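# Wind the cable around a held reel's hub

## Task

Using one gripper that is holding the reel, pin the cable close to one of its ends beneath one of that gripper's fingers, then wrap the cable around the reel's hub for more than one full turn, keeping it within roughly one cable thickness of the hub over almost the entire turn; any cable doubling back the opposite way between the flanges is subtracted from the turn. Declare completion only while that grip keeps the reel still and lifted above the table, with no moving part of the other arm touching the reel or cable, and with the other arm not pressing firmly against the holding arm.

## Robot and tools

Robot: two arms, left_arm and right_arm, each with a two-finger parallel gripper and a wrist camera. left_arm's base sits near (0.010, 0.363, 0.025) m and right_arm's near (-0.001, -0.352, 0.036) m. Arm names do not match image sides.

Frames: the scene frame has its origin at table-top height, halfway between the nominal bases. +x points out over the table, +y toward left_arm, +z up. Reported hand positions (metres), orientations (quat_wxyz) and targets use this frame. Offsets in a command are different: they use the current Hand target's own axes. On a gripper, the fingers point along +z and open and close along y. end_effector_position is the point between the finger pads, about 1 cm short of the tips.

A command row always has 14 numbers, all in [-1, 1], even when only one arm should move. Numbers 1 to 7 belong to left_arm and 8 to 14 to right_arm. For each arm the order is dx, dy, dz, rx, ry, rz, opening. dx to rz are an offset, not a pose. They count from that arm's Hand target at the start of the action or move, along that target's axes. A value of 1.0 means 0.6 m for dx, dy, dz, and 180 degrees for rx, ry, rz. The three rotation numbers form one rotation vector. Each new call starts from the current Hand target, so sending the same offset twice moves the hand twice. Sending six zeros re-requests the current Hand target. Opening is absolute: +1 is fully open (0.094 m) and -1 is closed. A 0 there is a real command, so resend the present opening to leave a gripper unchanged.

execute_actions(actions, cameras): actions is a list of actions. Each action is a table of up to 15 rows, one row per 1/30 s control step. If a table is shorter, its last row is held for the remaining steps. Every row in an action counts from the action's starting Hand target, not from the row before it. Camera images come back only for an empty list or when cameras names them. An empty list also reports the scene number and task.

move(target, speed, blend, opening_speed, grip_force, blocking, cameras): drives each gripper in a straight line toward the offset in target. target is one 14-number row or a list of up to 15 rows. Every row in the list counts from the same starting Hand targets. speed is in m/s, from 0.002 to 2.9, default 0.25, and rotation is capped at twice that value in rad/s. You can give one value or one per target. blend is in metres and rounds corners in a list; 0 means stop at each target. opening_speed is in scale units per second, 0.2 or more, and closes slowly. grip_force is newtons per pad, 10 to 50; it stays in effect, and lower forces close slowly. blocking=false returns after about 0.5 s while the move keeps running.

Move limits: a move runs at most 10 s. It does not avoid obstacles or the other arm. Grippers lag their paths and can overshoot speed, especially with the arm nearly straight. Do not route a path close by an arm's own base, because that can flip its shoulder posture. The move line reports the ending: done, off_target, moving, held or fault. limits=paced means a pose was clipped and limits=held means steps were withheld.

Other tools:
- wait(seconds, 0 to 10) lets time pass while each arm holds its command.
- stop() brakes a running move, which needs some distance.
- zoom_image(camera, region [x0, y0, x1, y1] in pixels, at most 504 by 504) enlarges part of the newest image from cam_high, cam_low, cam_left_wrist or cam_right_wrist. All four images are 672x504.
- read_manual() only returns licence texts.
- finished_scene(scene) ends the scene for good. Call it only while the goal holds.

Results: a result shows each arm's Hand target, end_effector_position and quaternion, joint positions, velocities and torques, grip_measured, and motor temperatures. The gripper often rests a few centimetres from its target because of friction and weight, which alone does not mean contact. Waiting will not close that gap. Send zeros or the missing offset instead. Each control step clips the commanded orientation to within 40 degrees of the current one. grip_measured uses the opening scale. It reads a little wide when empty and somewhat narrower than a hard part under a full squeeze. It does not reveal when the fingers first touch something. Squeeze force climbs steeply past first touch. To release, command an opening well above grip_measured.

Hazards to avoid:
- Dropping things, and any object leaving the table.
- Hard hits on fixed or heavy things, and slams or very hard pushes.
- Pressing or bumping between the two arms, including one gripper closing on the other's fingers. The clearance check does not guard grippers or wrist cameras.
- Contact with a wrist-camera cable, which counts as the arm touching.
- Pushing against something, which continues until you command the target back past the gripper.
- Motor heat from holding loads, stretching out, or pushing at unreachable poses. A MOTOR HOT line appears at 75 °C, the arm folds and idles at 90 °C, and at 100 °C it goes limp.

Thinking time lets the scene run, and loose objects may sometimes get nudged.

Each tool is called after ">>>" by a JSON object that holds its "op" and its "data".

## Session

>>> {"op": "execute_actions", "data": {"actions": []}}

Scene clock: 0.00 s.
left_arm: end_effector_position=(+0.4242, +0.3298, +0.1464) grip_measured=+1.000 end_effector_quat_wxyz=(+0.593, +0.070, +0.802, -0.027) | right_arm: end_effector_position=(+0.3944, -0.3826, +0.1361) grip_measured=+1.000 end_effector_quat_wxyz=(+0.589, +0.056, +0.806, -0.011)
Joint positions: left_arm=[-0.062 1.52 0.447 0.773 0.083 0.067 0.094] | right_arm=[-0.066 1.54 0.346 0.881 0.015 0.056 0.094]
Joint velocities: within noise
Joint torques (N m): no reading
Motor temperatures (°C): left_arm=[29 32 34 33 28 27 27] | right_arm=[27 30 41 37 29 28 28]
Heat: left arm: 34 °C; right arm: 41 °C.
Hand target: left_arm +0.4239, +0.3298, +0.1458; +0.591, +0.070, +0.804, -0.027 | right_arm +0.3957, -0.3826, +0.1393; +0.591, +0.056, +0.804, -0.011
Tool commands: left_gripper/opening=+1.0 right_gripper/opening=+1.0
camera_calibration:
cam_left_wrist: T_world_to_cam=[[-0.201753, -0.97933, 0.0144709, 0.397995], [-0.720502, 0.138391, -0.679503, 0.39131], [0.663455, -0.147518, -0.73353, -0.000692991], [0, 0, 0, 1]] pos_world=[0.362696, 0.335512, 0.259629]
cam_right_wrist: T_world_to_cam=[[-0.18926, -0.981567, 0.0265947, -0.316397], [-0.74689, 0.126323, -0.652838, 0.462894], [0.637444, -0.14342, -0.757031, -0.0833897], [0, 0, 0, 1]] pos_world=[0.339006, -0.380999, 0.247481]

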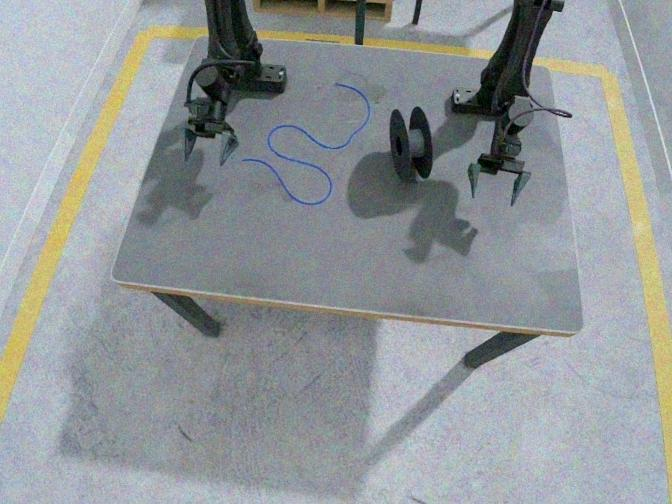

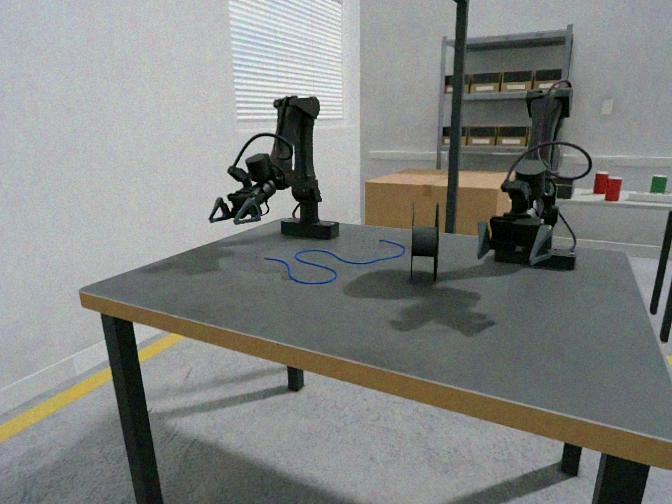

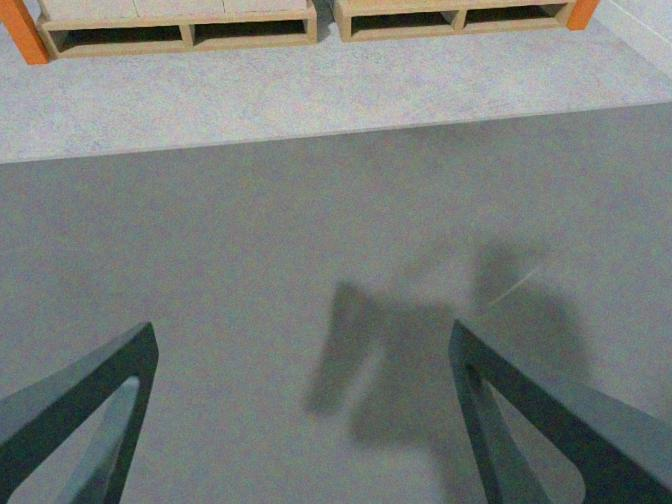

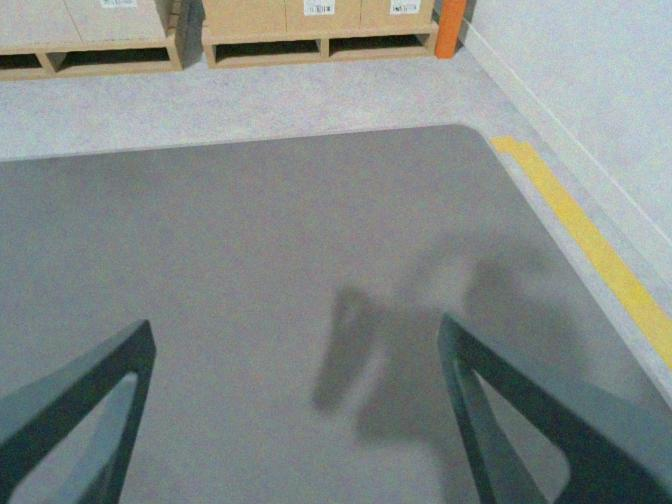

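>>> {"op": "zoom_image", "data": {"camera": "cam_high", "region": [360, 90, 460, 200]}}

>>> {"op": "zoom_image", "data": {"camera": "cam_low", "region": [370, 180, 480, 300]}}

>>> {"op": "zoom_image", "data": {"camera": "cam_high", "region": [220, 120, 350, 220]}}

Scaled by 4.582 from the camera's 672x504 image, which has a finer 960x720 frame.

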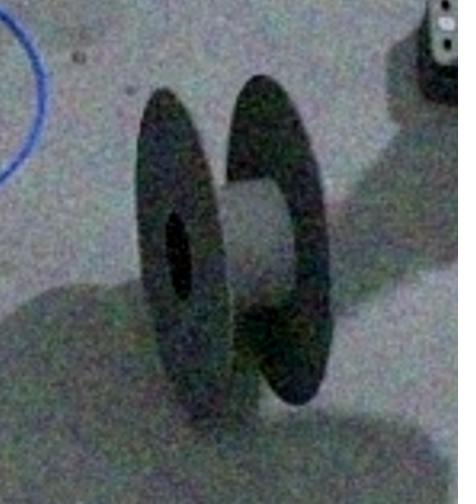

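Scaled by 4.200 from the camera's 672x504 image, which has a finer 960x720 frame.

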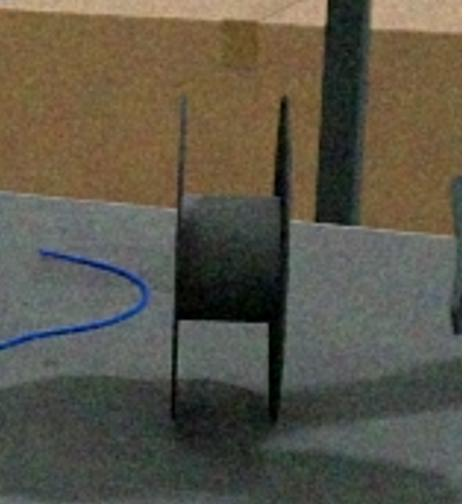

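Scaled by 3.877 from the camera's 672x504 image, which has a finer 960x720 frame.

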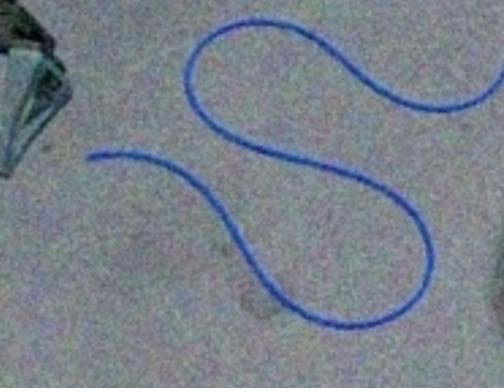

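>>> {"op": "move", "data": {"target": [[-0.1125, -0.1218, -0.2355, -0.048, 0.118, -0.047, 0.28, -0.0325, 0.0773, -0.1062, -0.127, 0.174, -0.185, 1], [0.0052, -0.3398, -0.2988, -0.0959, 0.2352, -0.0932, 0.28, 0.0968, 0.1668, -0.1732, -0.2542, 0.3487, -0.3704, 1]], "speed": 0.25, "blend": [0.05, 0], "cameras": ["cam_left_wrist", "cam_right_wrist", "cam_high", "cam_low"]}}

Scene clock: 180.17 s.
left_arm: end_effector_position=(+0.2218, +0.1547, +0.1841) grip_measured=+0.281 end_effector_quat_wxyz=(+0.250, -0.122, +0.960, +0.036) | right_arm: end_effector_position=(+0.2860, -0.2728, +0.1159) grip_measured=+1.000 end_effector_quat_wxyz=(-0.002, -0.567, +0.824, +0.000)
Joint positions: left_arm=[-1.09 1.506 1.283 -1.221 -0.497 -1.295 0.06] | right_arm=[0.273 1.692 1.25 -1.133 0.001 -0.938 0.094]
Joint torques (N m): left_arm=[-0.4 -5.6 8.14 0.82 -0.46 -0.12] | right_arm=[0.35 -5.75 8.47 -0.09 0.01 -0.18]
Motor temperatures (°C): left_arm=[28 33 37 42 28 27 27] | right_arm=[27 31 43 46 28 28 27]
Heat: left arm: 42 °C; right arm: 46 °C.
Hand target: left_arm +0.2242, +0.1510, +0.1890; +0.256, -0.127, +0.958, +0.034 | right_arm +0.2901, -0.2702, +0.1200; +0.000, -0.574, +0.819, +0.000
Off the commanded pose: left_arm 0.007 m, 1 deg | right_arm 0.006 m, 1 deg.
move: done
camera_calibration:
cam_left_wrist: T_world_to_cam=[[0.246511, -0.966482, 0.0717342, 0.0731674], [-0.969122, -0.246282, 0.0121515, 0.282684], [0.00592272, -0.0725147, -0.99735, 0.318224], [0, 0, 0, 1]] pos_world=[0.254034, 0.163411, 0.308697]
cam_right_wrist: T_world_to_cam=[[0.944129, -0.313131, 0.102806, -0.379228], [-0.319253, -0.791464, 0.521213, -0.153952], [-0.0818411, -0.524913, -0.847212, 0.0981813], [0, 0, 0, 1]] pos_world=[0.316925, -0.189059, 0.202409]

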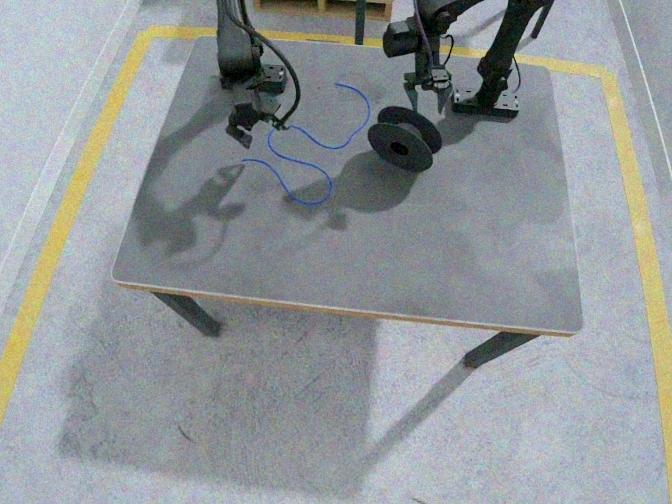

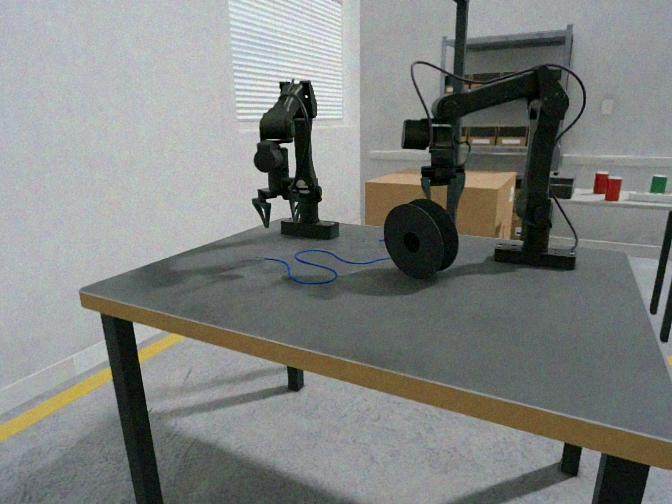

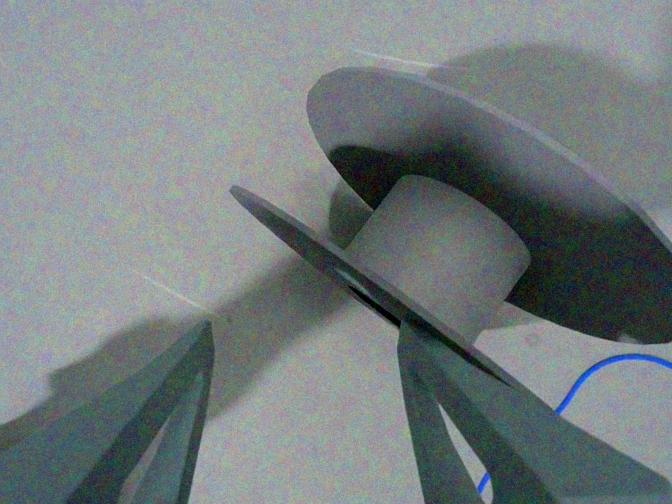

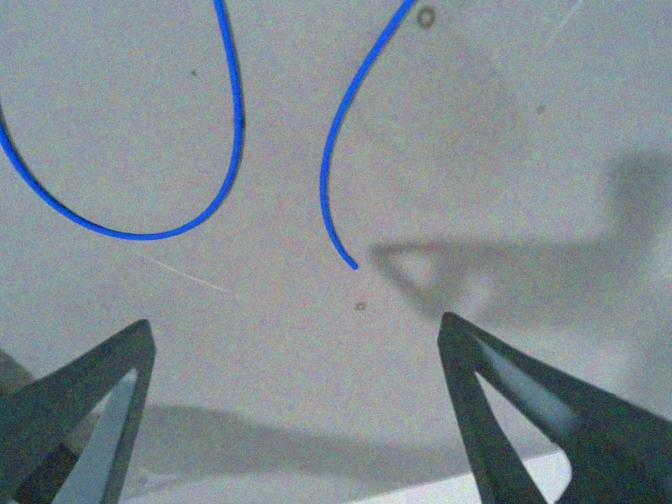

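>>> {"op": "zoom_image", "data": {"camera": "cam_left_wrist", "region": [200, 40, 672, 460]}}

>>> {"op": "zoom_image", "data": {"camera": "cam_high", "region": [340, 70, 470, 190]}}

Scaled by 1.068 from the camera's 672x504 image, which has a finer 960x720 frame.

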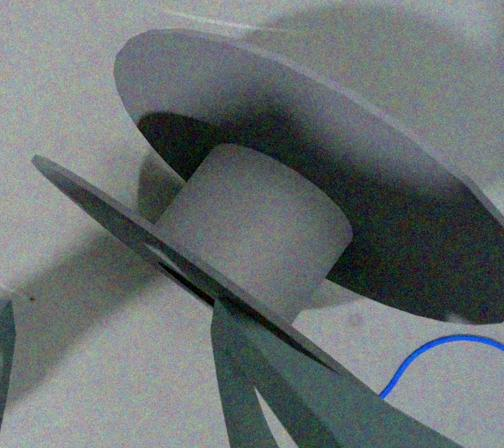

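Scaled by 3.877 from the camera's 672x504 image, which has a finer 960x720 frame.

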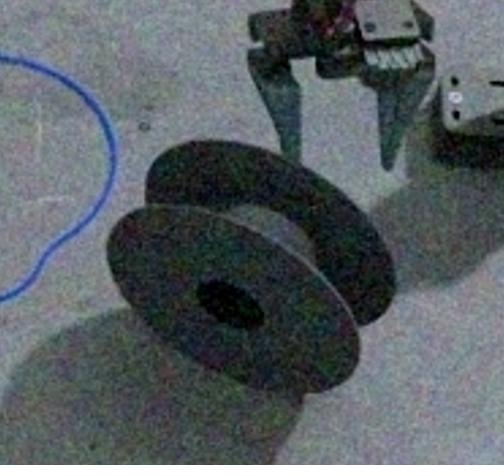

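>>> {"op": "move", "data": {"target": [[0, 0, -0.1333, 0, 0, 0, 0.28, 0, 0, 0, 0, 0, 0, 1], [-0.1408, -0.1117, -0.0938, 0.186, 0.0891, 0.696, 0.28, -0.0152, -0.028, 0.135, 0, 0, 0, 1]], "speed": 0.35, "blend": [0.03, 0], "cameras": ["cam_left_wrist", "cam_right_wrist", "cam_high", "cam_low"]}}

Scene clock: 270.47 s.
left_arm: end_effector_position=(+0.2838, +0.0999, +0.2799) grip_measured=+0.281 end_effector_quat_wxyz=(+0.140, +0.826, +0.544, +0.035) | right_arm: end_effector_position=(+0.3105, -0.2664, +0.0457) grip_measured=+1.000 end_effector_quat_wxyz=(+0.004, -0.570, +0.822, -0.003)
Joint positions: left_arm=[-0.788 1.827 2.088 -1.543 -0.008 1.207 0.06] | right_arm=[0.273 1.859 1.159 -0.863 0.003 -0.946 0.094]
Joint torques (N m): left_arm=[0.24 -7.99 7.61 1.06 0.02 0.08] | right_arm=[-0.38 -6.6 4.55 0.2 -0.01 -0.13]
Motor temperatures (°C): left_arm=[28 33 39 36 28 27 27] | right_arm=[27 33 44 39 28 28 27]
Heat: left arm: 39 °C; right arm: 44 °C.
Hand target: left_arm +0.2852, +0.0982, +0.2800; +0.001, +0.837, +0.547, +0.000 | right_arm +0.3091, -0.2673, +0.0390; +0.000, -0.574, +0.819, +0.000
Off the commanded pose: left_arm 0.002 m, 17 deg | right_arm 0.007 m, 1 deg.
joint sent to its limit (left arm) — joint 4 (wrist pitch), lower limit. The joint targets are off in orientation, not in position.
move: off_target (left_arm)
camera_calibration:
cam_left_wrist: T_world_to_cam=[[-0.915815, 0.35009, -0.196774, 0.271505], [0.251411, 0.88187, 0.398871, -0.23922], [0.31317, 0.315821, -0.895646, 0.255016], [0, 0, 0, 1]] pos_world=[0.228928, 0.0353707, 0.377247]
cam_right_wrist: T_world_to_cam=[[0.945205, -0.30576, 0.114449, -0.392141], [-0.319606, -0.795045, 0.515514, -0.104966], [-0.0666313, -0.523845, -0.849204, 0.0397236], [0, 0, 0, 1]] pos_world=[0.339752, -0.182545, 0.132725]

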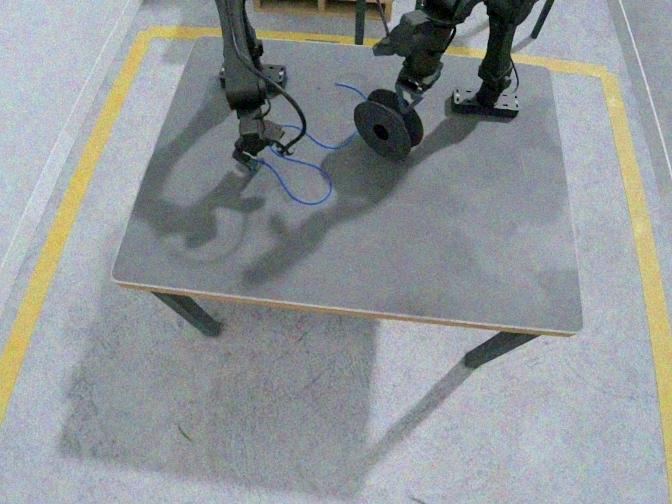

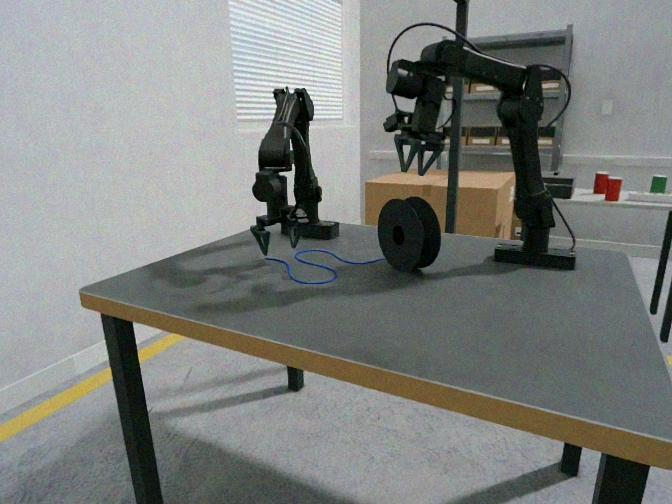

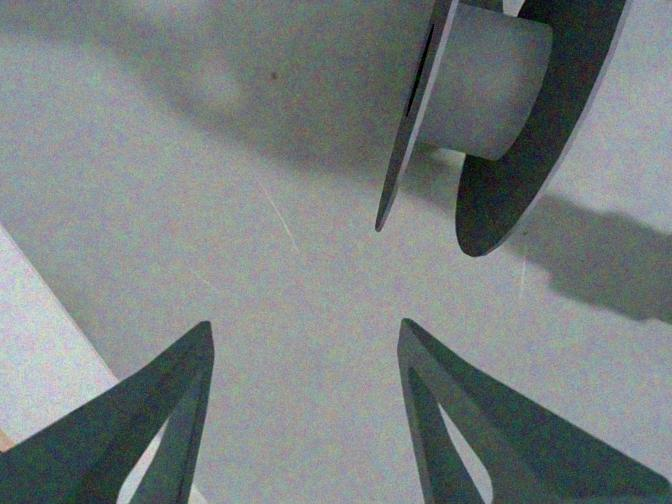

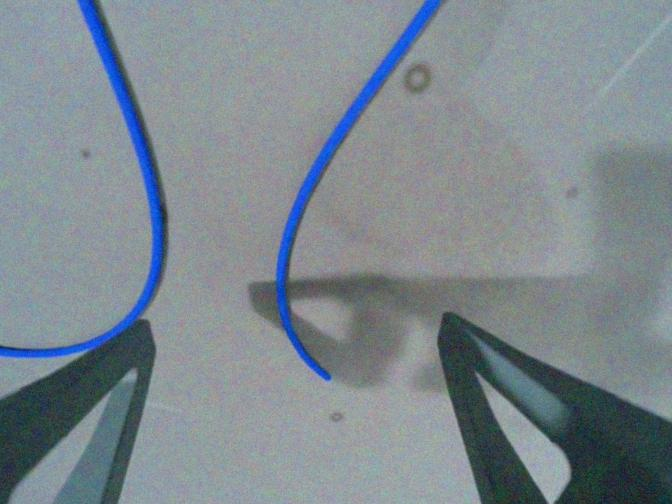

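>>> {"op": "wait", "data": {"seconds": 0, "cameras": ["cam_left_wrist", "cam_high"]}}

Scene clock: 281.50 s.
left_arm: end_effector_position=(+0.2838, +0.0999, +0.2799) grip_measured=+0.281 end_effector_quat_wxyz=(+0.140, +0.827, +0.544, +0.035) | right_arm: end_effector_position=(+0.3105, -0.2664, +0.0457) grip_measured=+1.000 end_effector_quat_wxyz=(+0.004, -0.570, +0.822, -0.003)
Joint positions: left_arm=[-0.788 1.827 2.088 -1.543 -0.008 1.207 0.06] | right_arm=[0.273 1.859 1.159 -0.863 0.003 -0.946 0.094]
Joint torques (N m): left_arm=[0.25 -8.03 7.6 1.05 0.03 0.09] | right_arm=[-0.27 -6.6 4.68 0.22 0 -0.14]
Heat: left arm: 38 °C; right arm: 43 °C.
Hand target: left_arm +0.2852, +0.0982, +0.2800; +0.000, +0.837, +0.547, +0.000 | right_arm +0.3091, -0.2673, +0.0390; +0.000, -0.574, +0.819, +0.000
Tool commands: left_gripper/opening=+0.28 right_gripper/opening=+1.0
Off the commanded pose: left_arm 0.002 m, 17 deg | right_arm 0.007 m, 1 deg.
camera_calibration:
cam_left_wrist: T_world_to_cam=[[-0.915519, 0.350807, -0.196875, 0.271358], [0.252005, 0.88162, 0.399049, -0.239389], [0.313558, 0.315723, -0.895545, 0.254923], [0, 0, 0, 1]] pos_world=[0.228827, 0.0353712, 0.377247]
Images, in order (width x height): cam_high 672x504, cam_left_wrist 672x504.

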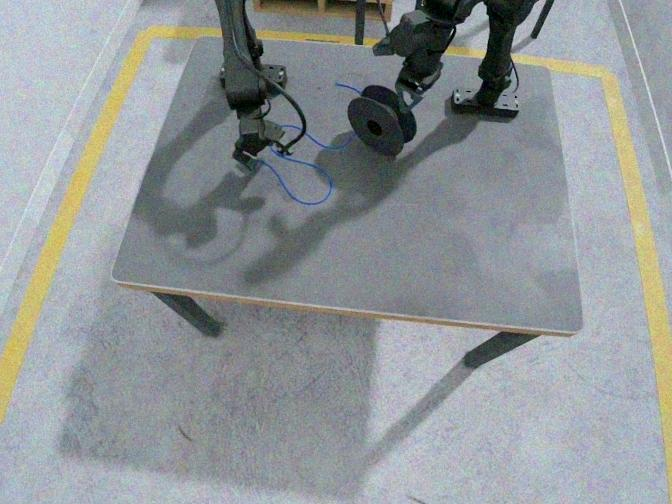

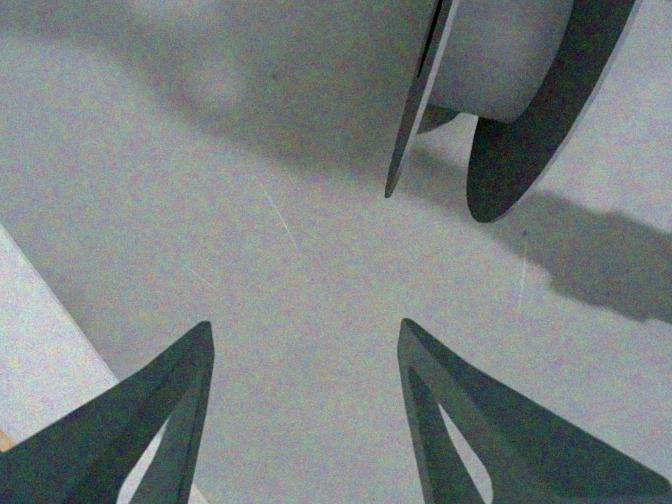

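>>> {"op": "move", "data": {"target": [-0.1973, -0.0553, 0.025, 0, 0, 0.042, 0.28, 0, 0.0063, 0.0483, 0, 0, 0.06, 1], "speed": 0.2, "cameras": ["cam_left_wrist", "cam_right_wrist", "cam_high"]}}

Scene clock: 313.33 s.
left_arm: end_effector_position=(+0.2073, +0.0055, +0.2653) grip_measured=+0.281 end_effector_quat_wxyz=(+0.137, +0.866, +0.482, +0.007) | right_arm: end_effector_position=(+0.3073, -0.2673, +0.0162) grip_measured=+1.000 end_effector_quat_wxyz=(+0.002, -0.497, +0.868, -0.002)
Joint positions: left_arm=[-1.093 1.948 2.194 -1.543 -0.017 1.053 0.06] | right_arm=[0.273 1.907 1.091 -0.75 0.003 -0.773 0.094]
Joint torques (N m): left_arm=[0.24 -9.26 7.62 1.04 0.09 -0.07] | right_arm=[0.35 -6.6 4.33 0.22 -0.01 0.1]
Heat: left arm: 37 °C; right arm: 42 °C.
Hand target: left_arm +0.2073, +0.0030, +0.2651; +0.001, +0.871, +0.491, +0.000 | right_arm +0.3056, -0.2660, +0.0101; +0.000, -0.494, +0.869, +0.000
Off the commanded pose: left_arm 0.002 m, 16 deg | right_arm 0.006 m, 0 deg.
joint sent to its limit (left arm) — joint 4 (wrist pitch), lower limit. The joint targets are off in orientation, not in position.
move: off_target (left_arm)
camera_calibration:
cam_left_wrist: T_world_to_cam=[[-0.857791, 0.485525, -0.168703, 0.211444], [0.398349, 0.83538, 0.378759, -0.15582], [0.324828, 0.257693, -0.90999, 0.29747], [0, 0, 0, 1]] pos_world=[0.146819, -0.0491485, 0.365384]
cam_right_wrist: T_world_to_cam=[[0.879126, -0.463454, 0.111117, -0.407684], [-0.449462, -0.728702, 0.516698, -0.0338589], [-0.158494, -0.504186, -0.848927, 0.047501], [0, 0, 0, 1]] pos_world=[0.350716, -0.189667, 0.10312]
Images, in order (width x height): cam_high 672x504, cam_left_wrist 672x504, cam_right_wrist 672x504.

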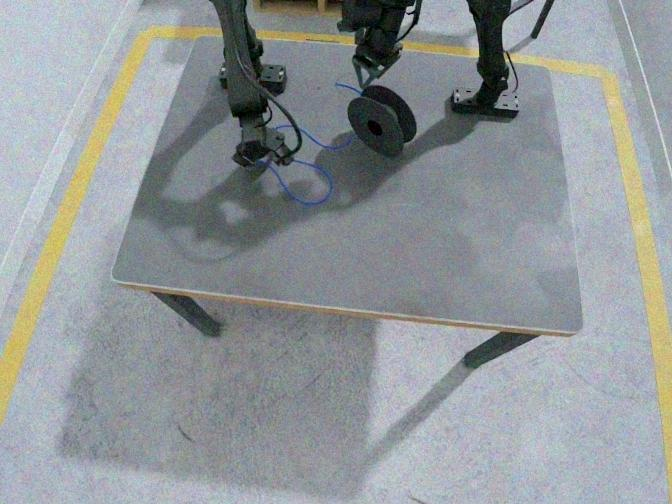

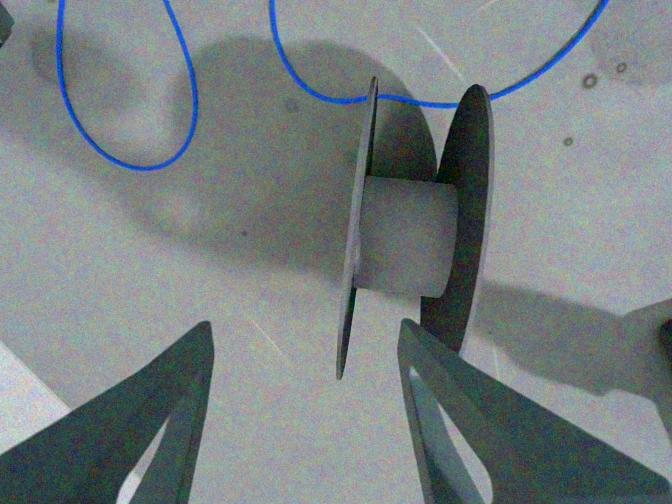

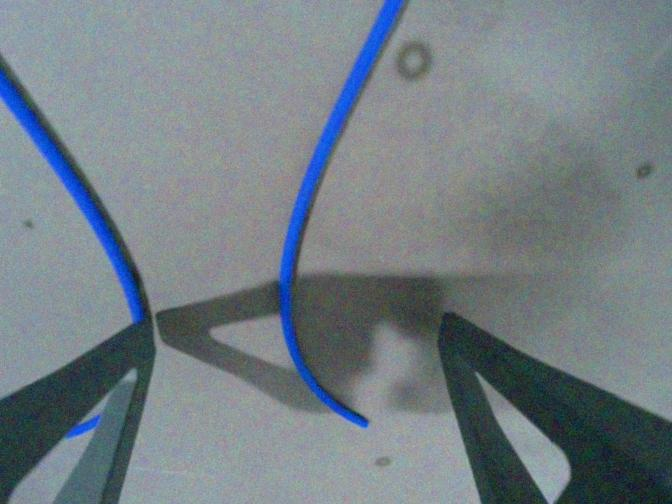

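>>> {"op": "move", "data": {"target": [0.043, 0.0035, 0.0718, 0, 0, 0.0094, 0.28, 0, 0, 0.0102, 0, 0, 0, 1], "speed": 0.12, "cameras": ["cam_left_wrist", "cam_right_wrist"]}}

Scene clock: 339.20 s.
left_arm: end_effector_position=(+0.2241, +0.0210, +0.2333) grip_measured=+0.281 end_effector_quat_wxyz=(+0.087, +0.874, +0.478, +0.011) | right_arm: end_effector_position=(+0.3085, -0.2671, +0.0130) grip_measured=+1.000 end_effector_quat_wxyz=(+0.004, -0.497, +0.868, -0.003)
Joint positions: left_arm=[-1.036 1.985 2.131 -1.543 -0.012 1.123 0.06] | right_arm=[0.273 1.914 1.085 -0.732 0.003 -0.772 0.094]
Joint torques (N m): left_arm=[0.51 -9.51 4.71 0.89 0.08 0.08] | right_arm=[0.32 -6.28 4.05 0.25 -0.03 0.08]
Heat: left arm: 37 °C; right arm: 41 °C.
Hand target: left_arm +0.2226, +0.0240, +0.2220; +0.001, +0.879, +0.478, +0.000 | right_arm +0.3056, -0.2660, +0.0039; +0.000, -0.494, +0.869, +0.000
Off the commanded pose: left_arm 0.012 m, 10 deg | right_arm 0.010 m, 1 deg.
joint sent to its limit (left arm) — joint 4 (wrist pitch), lower limit. The joint targets are off in orientation, not in position.
move: off_target (left_arm)
camera_calibration:
cam_left_wrist: T_world_to_cam=[[-0.856688, 0.508279, -0.0879599, 0.193412], [0.425101, 0.79225, 0.437755, -0.182198], [0.292188, 0.337627, -0.894781, 0.260908], [0, 0, 0, 1]] pos_world=[0.166913, -0.0420508, 0.330226]
cam_right_wrist: T_world_to_cam=[[0.87815, -0.46424, 0.115475, -0.408368], [-0.452788, -0.728681, 0.513816, -0.0304714], [-0.15439, -0.503493, -0.850093, 0.0441284], [0, 0, 0, 1]] pos_world=[0.351624, -0.189566, 0.100326]
Images, in order (width x height): cam_left_wrist 672x504, cam_right_wrist 672x504.

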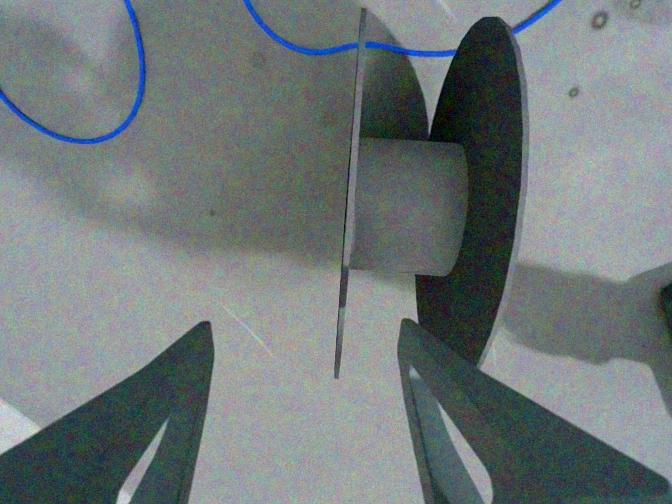

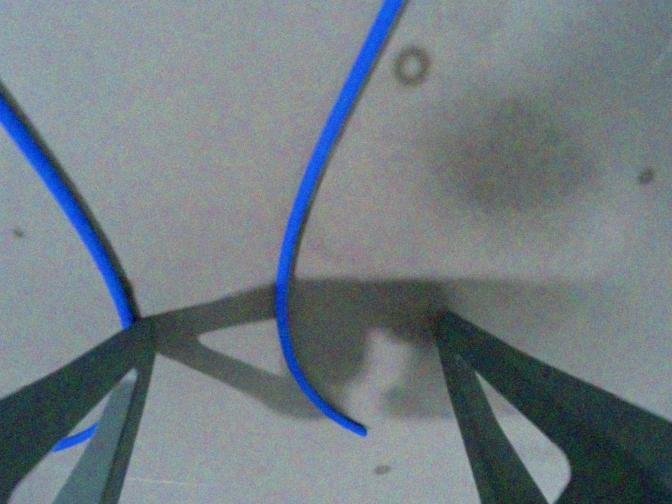

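>>> {"op": "move", "data": {"target": [0, -0.0073, 0.12, 0, 0, 0, -0.1, 0, 0, 0, 0, 0, 0, -1], "speed": 0.06, "opening_speed": 0.7, "cameras": ["cam_left_wrist", "cam_right_wrist"]}}

Scene clock: 357.07 s.
left_arm: end_effector_position=(+0.2207, +0.0265, +0.1604) grip_measured=-0.098 end_effector_quat_wxyz=(+0.013, +0.878, +0.479, +0.007) | right_arm: end_effector_position=(+0.3090, -0.2669, +0.0130) grip_measured=-0.951 end_effector_quat_wxyz=(+0.005, -0.497, +0.868, -0.003)
Joint positions: left_arm=[-1.036 2.044 1.933 -1.434 -0.012 1.123 0.042] | right_arm=[0.273 1.914 1.085 -0.73 0.003 -0.772 0.002]
Joint torques (N m): left_arm=[0.1 -10.33 4.77 0.78 0.08 0.02] | right_arm=[0.38 -6.26 4.22 0.28 0 0.12]
Heat: left arm: 36 °C; right arm: 41 °C.
Hand target: left_arm +0.2190, +0.0264, +0.1499; +0.000, +0.878, +0.478, +0.000 | right_arm +0.3055, -0.2660, +0.0039; +0.000, -0.494, +0.869, +0.000
Off the commanded pose: left_arm 0.011 m, 2 deg | right_arm 0.010 m, 1 deg.
move: off_target (left_arm)
camera_calibration:
cam_left_wrist: T_world_to_cam=[[-0.85824, 0.511411, 0.043394, 0.160443], [0.4619, 0.732749, 0.499727, -0.16963], [0.223769, 0.448929, -0.865095, 0.20224], [0, 0, 0, 1]] pos_world=[0.170795, -0.0485473, 0.252763]
cam_right_wrist: T_world_to_cam=[[0.877956, -0.464253, 0.116886, -0.408722], [-0.453704, -0.728938, 0.512643, -0.0299943], [-0.152793, -0.503109, -0.850609, 0.0438249], [0, 0, 0, 1]] pos_world=[0.351927, -0.189566, 0.100428]
Images, in order (width x height): cam_left_wrist 672x504, cam_right_wrist 672x504.

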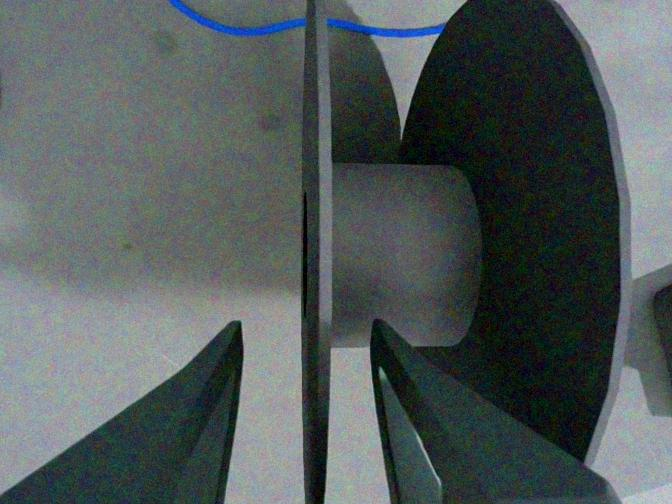

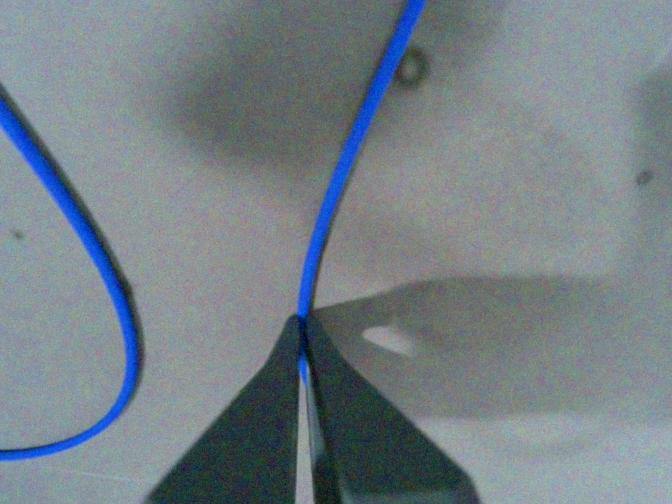

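>>> {"op": "move", "data": {"target": [[0, 0, 0.02, 0, 0, 0, -0.1, 0, 0, -0.1667, 0, 0, 0, -1], [0, 0, 0.02, 0, 0, 0, -1, 0, 0, -0.1667, 0, 0, 0, -1], [0, 0, -0.15, 0, 0, 0, -1, 0, 0, -0.1667, 0, 0, 0, -1]], "speed": [0.12, 0.12, 0.08], "cameras": ["cam_left_wrist", "cam_right_wrist", "cam_high"]}}

Scene clock: 436.70 s.
left_arm: end_effector_position=(+0.2209, +0.0253, +0.2241) grip_measured=-0.926 end_effector_quat_wxyz=(+0.071, +0.875, +0.478, +0.009) | right_arm: end_effector_position=(+0.3001, -0.2694, +0.0920) grip_measured=-0.953 end_effector_quat_wxyz=(-0.016, -0.497, +0.868, +0.002)
Joint positions: left_arm=[-1.036 1.982 2.093 -1.54 -0.01 1.124 0.003] | right_arm=[0.273 1.793 1.272 -1.083 0.003 -0.772 0.002]
Joint torques (N m): left_arm=[0.06 -13.14 7.64 0.79 0.03 0.05] | right_arm=[0.36 -9.06 8.13 -0.13 -0.01 0.1]
Motor temperatures (°C): left_arm=[28 39 37 33 28 27 27] | right_arm=[27 33 41 34 28 28 29]
Heat: left arm: 39 °C; right arm: 41 °C.
Hand target: left_arm +0.2188, +0.0264, +0.2399; +0.000, +0.879, +0.478, +0.000 | right_arm +0.3055, -0.2660, +0.1039; +0.000, -0.494, +0.869, +0.000
Off the commanded pose: left_arm 0.016 m, 8 deg | right_arm 0.014 m, 2 deg.
joint sent to its limit (left arm) — joint 4 (wrist pitch), lower limit. The joint targets are off in orientation, not in position.
move: off_target (left_arm, right_arm); target 2's new opening was sent with left_arm's hand 0.014 m and 1 deg from that target
camera_calibration:
cam_left_wrist: T_world_to_cam=[[-0.857468, 0.511163, -0.0588363, 0.181195], [0.434354, 0.780396, 0.449799, -0.184578], [0.275836, 0.360132, -0.89119, 0.254442], [0, 0, 0, 1]] pos_world=[0.165356, -0.0402094, 0.32044]
cam_right_wrist: T_world_to_cam=[[0.882304, -0.463091, 0.0841851, -0.409155], [-0.430869, -0.722659, 0.540477, -0.0840425], [-0.189453, -0.513138, -0.837136, 0.115416], [0, 0, 0, 1]] pos_world=[0.346654, -0.190986, 0.176487]
Images, in order (width x height): cam_high 672x504, cam_left_wrist 672x504, cam_right_wrist 672x504.

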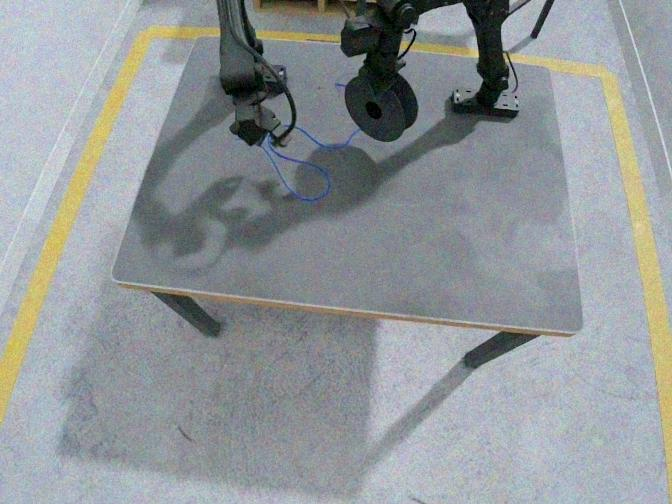

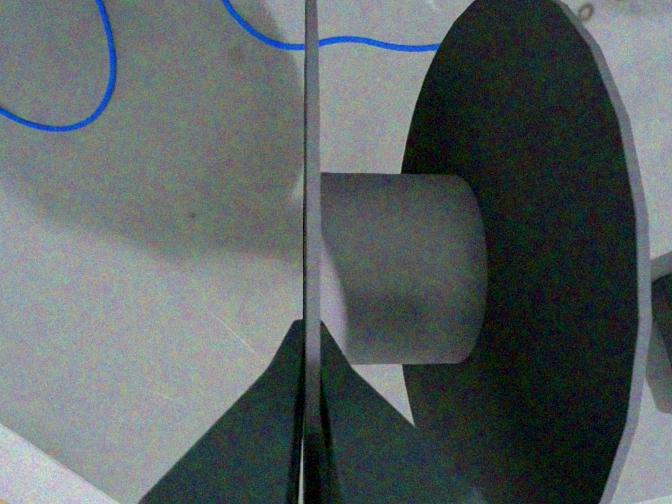

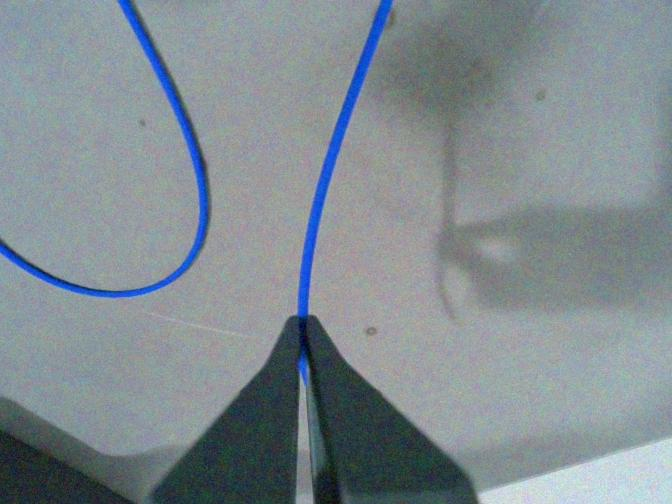

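>>> {"op": "move", "data": {"target": [0.0195, 0.0647, 0.05, -0.2459, -0.2334, -0.472, -1, -0.141, -0.0219, -0.16, -0.0797, -0.0555, 0.5992, -1], "speed": 0.22, "cameras": ["cam_left_wrist", "cam_right_wrist", "cam_high", "cam_low"]}}

Scene clock: 479.13 s.
left_arm: end_effector_position=(+0.2554, +0.0171, +0.2029) grip_measured=-0.926 end_effector_quat_wxyz=(+0.429, +0.247, +0.862, -0.110) | right_arm: end_effector_position=(+0.3584, -0.2030, +0.1972) grip_measured=-0.953 end_effector_quat_wxyz=(+0.013, +0.410, +0.903, +0.132)
Joint positions: left_arm=[-1.171 1.494 1.072 -0.333 -0.482 -0.385 0.003] | right_arm=[0.315 1.833 1.712 -1.251 -0.177 1.18 0.002]
Joint torques (N m): left_arm=[-0.57 -8.06 6.02 2.29 -0.52 -0.15] | right_arm=[0.46 -7.2 9.1 0.22 -0.08 0.1]
Heat: left arm: 42 °C; right arm: 43 °C.
Hand target: left_arm +0.2578, +0.0151, +0.2098; +0.446, +0.230, +0.856, -0.119 | right_arm +0.3599, -0.2000, +0.2000; +0.012, +0.413, +0.901, +0.130
Off the commanded pose: left_arm 0.008 m, 3 deg | right_arm 0.004 m, 1 deg.
move: off_target (left_arm)
camera_calibration:
cam_left_wrist: T_world_to_cam=[[-0.550514, -0.833384, 0.0490465, 0.136422], [-0.780755, 0.493168, -0.383675, 0.300683], [0.295561, -0.249512, -0.922165, 0.240625], [0, 0, 0, 1]] pos_world=[0.238742, 0.025443, 0.33057]
cam_right_wrist: T_world_to_cam=[[-0.715704, -0.682371, -0.148791, 0.135438], [-0.623595, 0.52844, 0.576091, 0.248241], [-0.31448, 0.505096, -0.803729, 0.49354], [0, 0, 0, 1]] pos_world=[0.406944, -0.288046, 0.273816]

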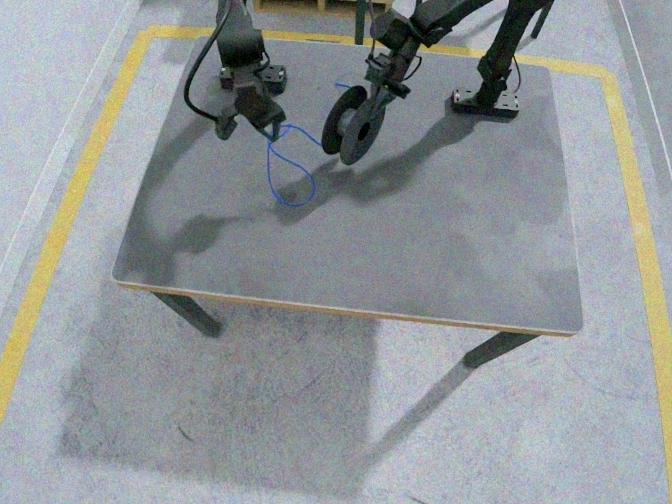

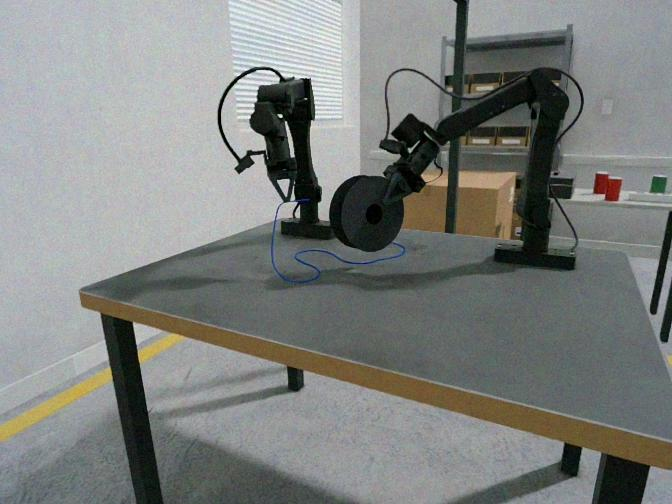

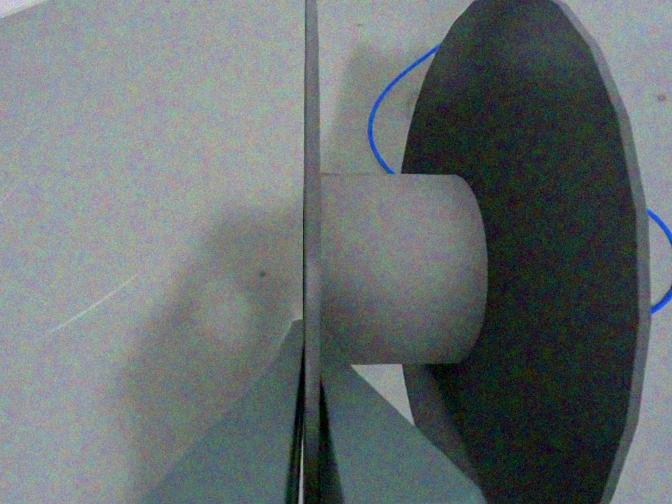

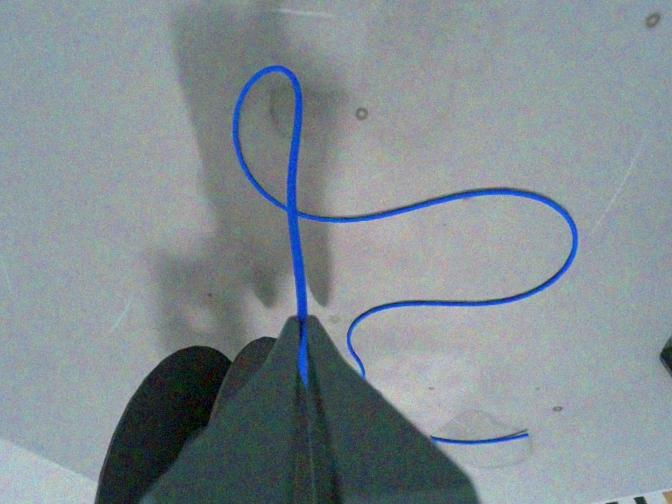

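>>> {"op": "zoom_image", "data": {"camera": "cam_low", "region": [230, 150, 420, 290]}}

>>> {"op": "zoom_image", "data": {"camera": "cam_high", "region": [230, 70, 400, 180]}}

Scaled by 2.653 from the camera's 672x504 image, which has a finer 960x720 frame.

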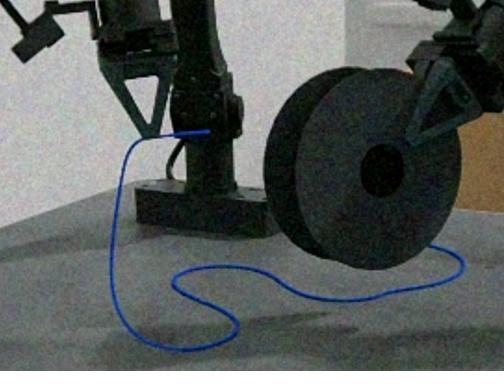

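Scaled by 2.965 from the camera's 672x504 image, which has a finer 960x720 frame.

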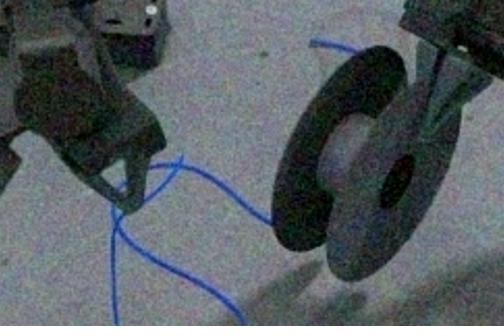

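>>> {"op": "move", "data": {"target": [[0.0887, 0, 0.0622, 0, 0, 0, -1, 0.0357, 0.0513, -0.1133, 0, 0, 0, -1], [0.1064, 0, 0.0746, 0, 0, 0, -1, 0.2872, 0.133, -0.0393, 0.0019, 0.0054, -0.0215, -1]], "speed": [0.08, 0.1], "blend": [0.01, 0], "cameras": ["cam_left_wrist", "cam_right_wrist", "cam_high", "cam_low"]}}

Scene clock: 517.27 s.
left_arm: end_effector_position=(+0.2593, +0.0127, +0.1418) grip_measured=-0.926 end_effector_quat_wxyz=(+0.448, +0.232, +0.854, -0.127) | right_arm: end_effector_position=(+0.3011, -0.0251, +0.2571) grip_measured=-0.953 end_effector_quat_wxyz=(+0.005, +0.373, +0.917, +0.139)
Joint positions: left_arm=[-1.171 1.58 0.852 0.03 -0.494 -0.39 0.003] | right_arm=[0.789 2.118 2.365 -1.555 -0.098 1.569 0.002]
Joint torques (N m): left_arm=[-0.57 -6.35 5.12 2.1 -0.39 -0.11] | right_arm=[0.09 -8.85 8.17 0.3 0.11 0.16]
Heat: left arm: 39 °C; right arm: 42 °C.
Hand target: left_arm +0.2579, +0.0150, +0.1321; +0.447, +0.230, +0.856, -0.120 | right_arm +0.3028, -0.0266, +0.2570; +0.008, +0.382, +0.915, +0.130
Off the commanded pose: left_arm 0.010 m, 1 deg | right_arm 0.002 m, 1 deg.
joint sent to its limit (right arm) — joint 4 (wrist pitch), lower limit. The joint targets still meet the commanded pose.
move: done
camera_calibration:
cam_left_wrist: T_world_to_cam=[[-0.542724, -0.83627, 0.0781245, 0.131875], [-0.774673, 0.462457, -0.431295, 0.287949], [0.32455, -0.294595, -0.898822, 0.171795], [0, 0, 0, 1]] pos_world=[0.238882, 0.0277294, 0.268301]
cam_right_wrist: T_world_to_cam=[[-0.65825, -0.735564, -0.160163, 0.208933], [-0.664337, 0.467533, 0.583155, 0.0929047], [-0.354066, 0.490264, -0.796416, 0.443515], [0, 0, 0, 1]] pos_world=[0.356284, -0.107192, 0.332508]

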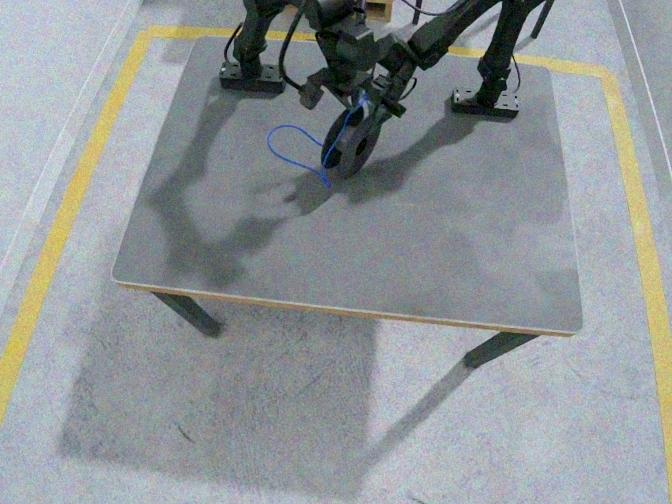

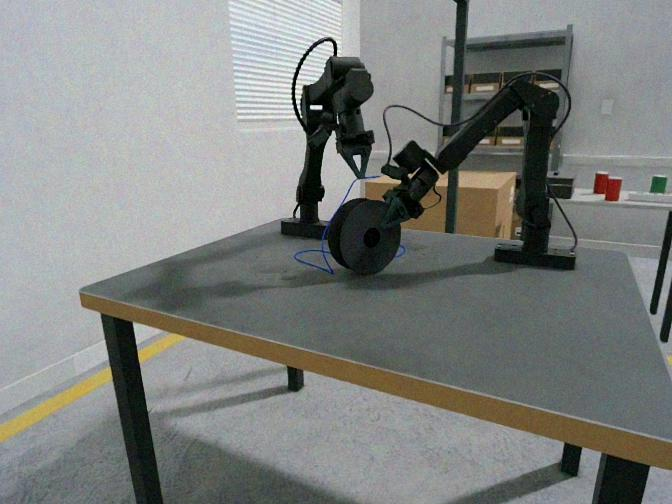

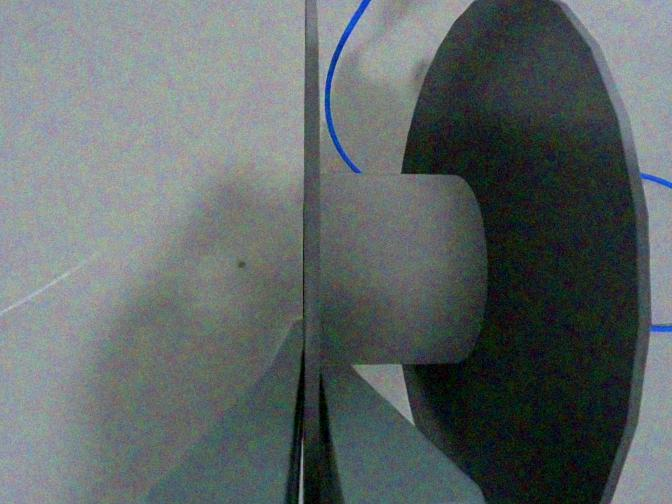

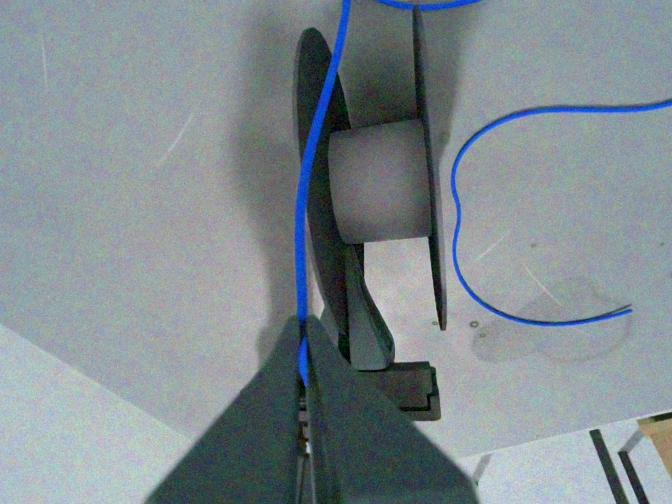

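>>> {"op": "zoom_image", "data": {"camera": "cam_low", "region": [290, 140, 430, 290]}}

Scaled by 3.360 from the camera's 672x504 image, which has a finer 960x720 frame.

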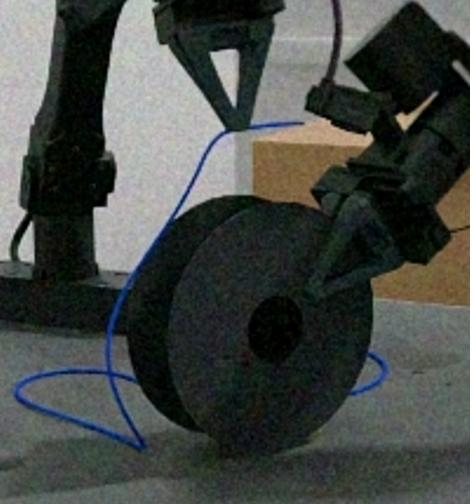

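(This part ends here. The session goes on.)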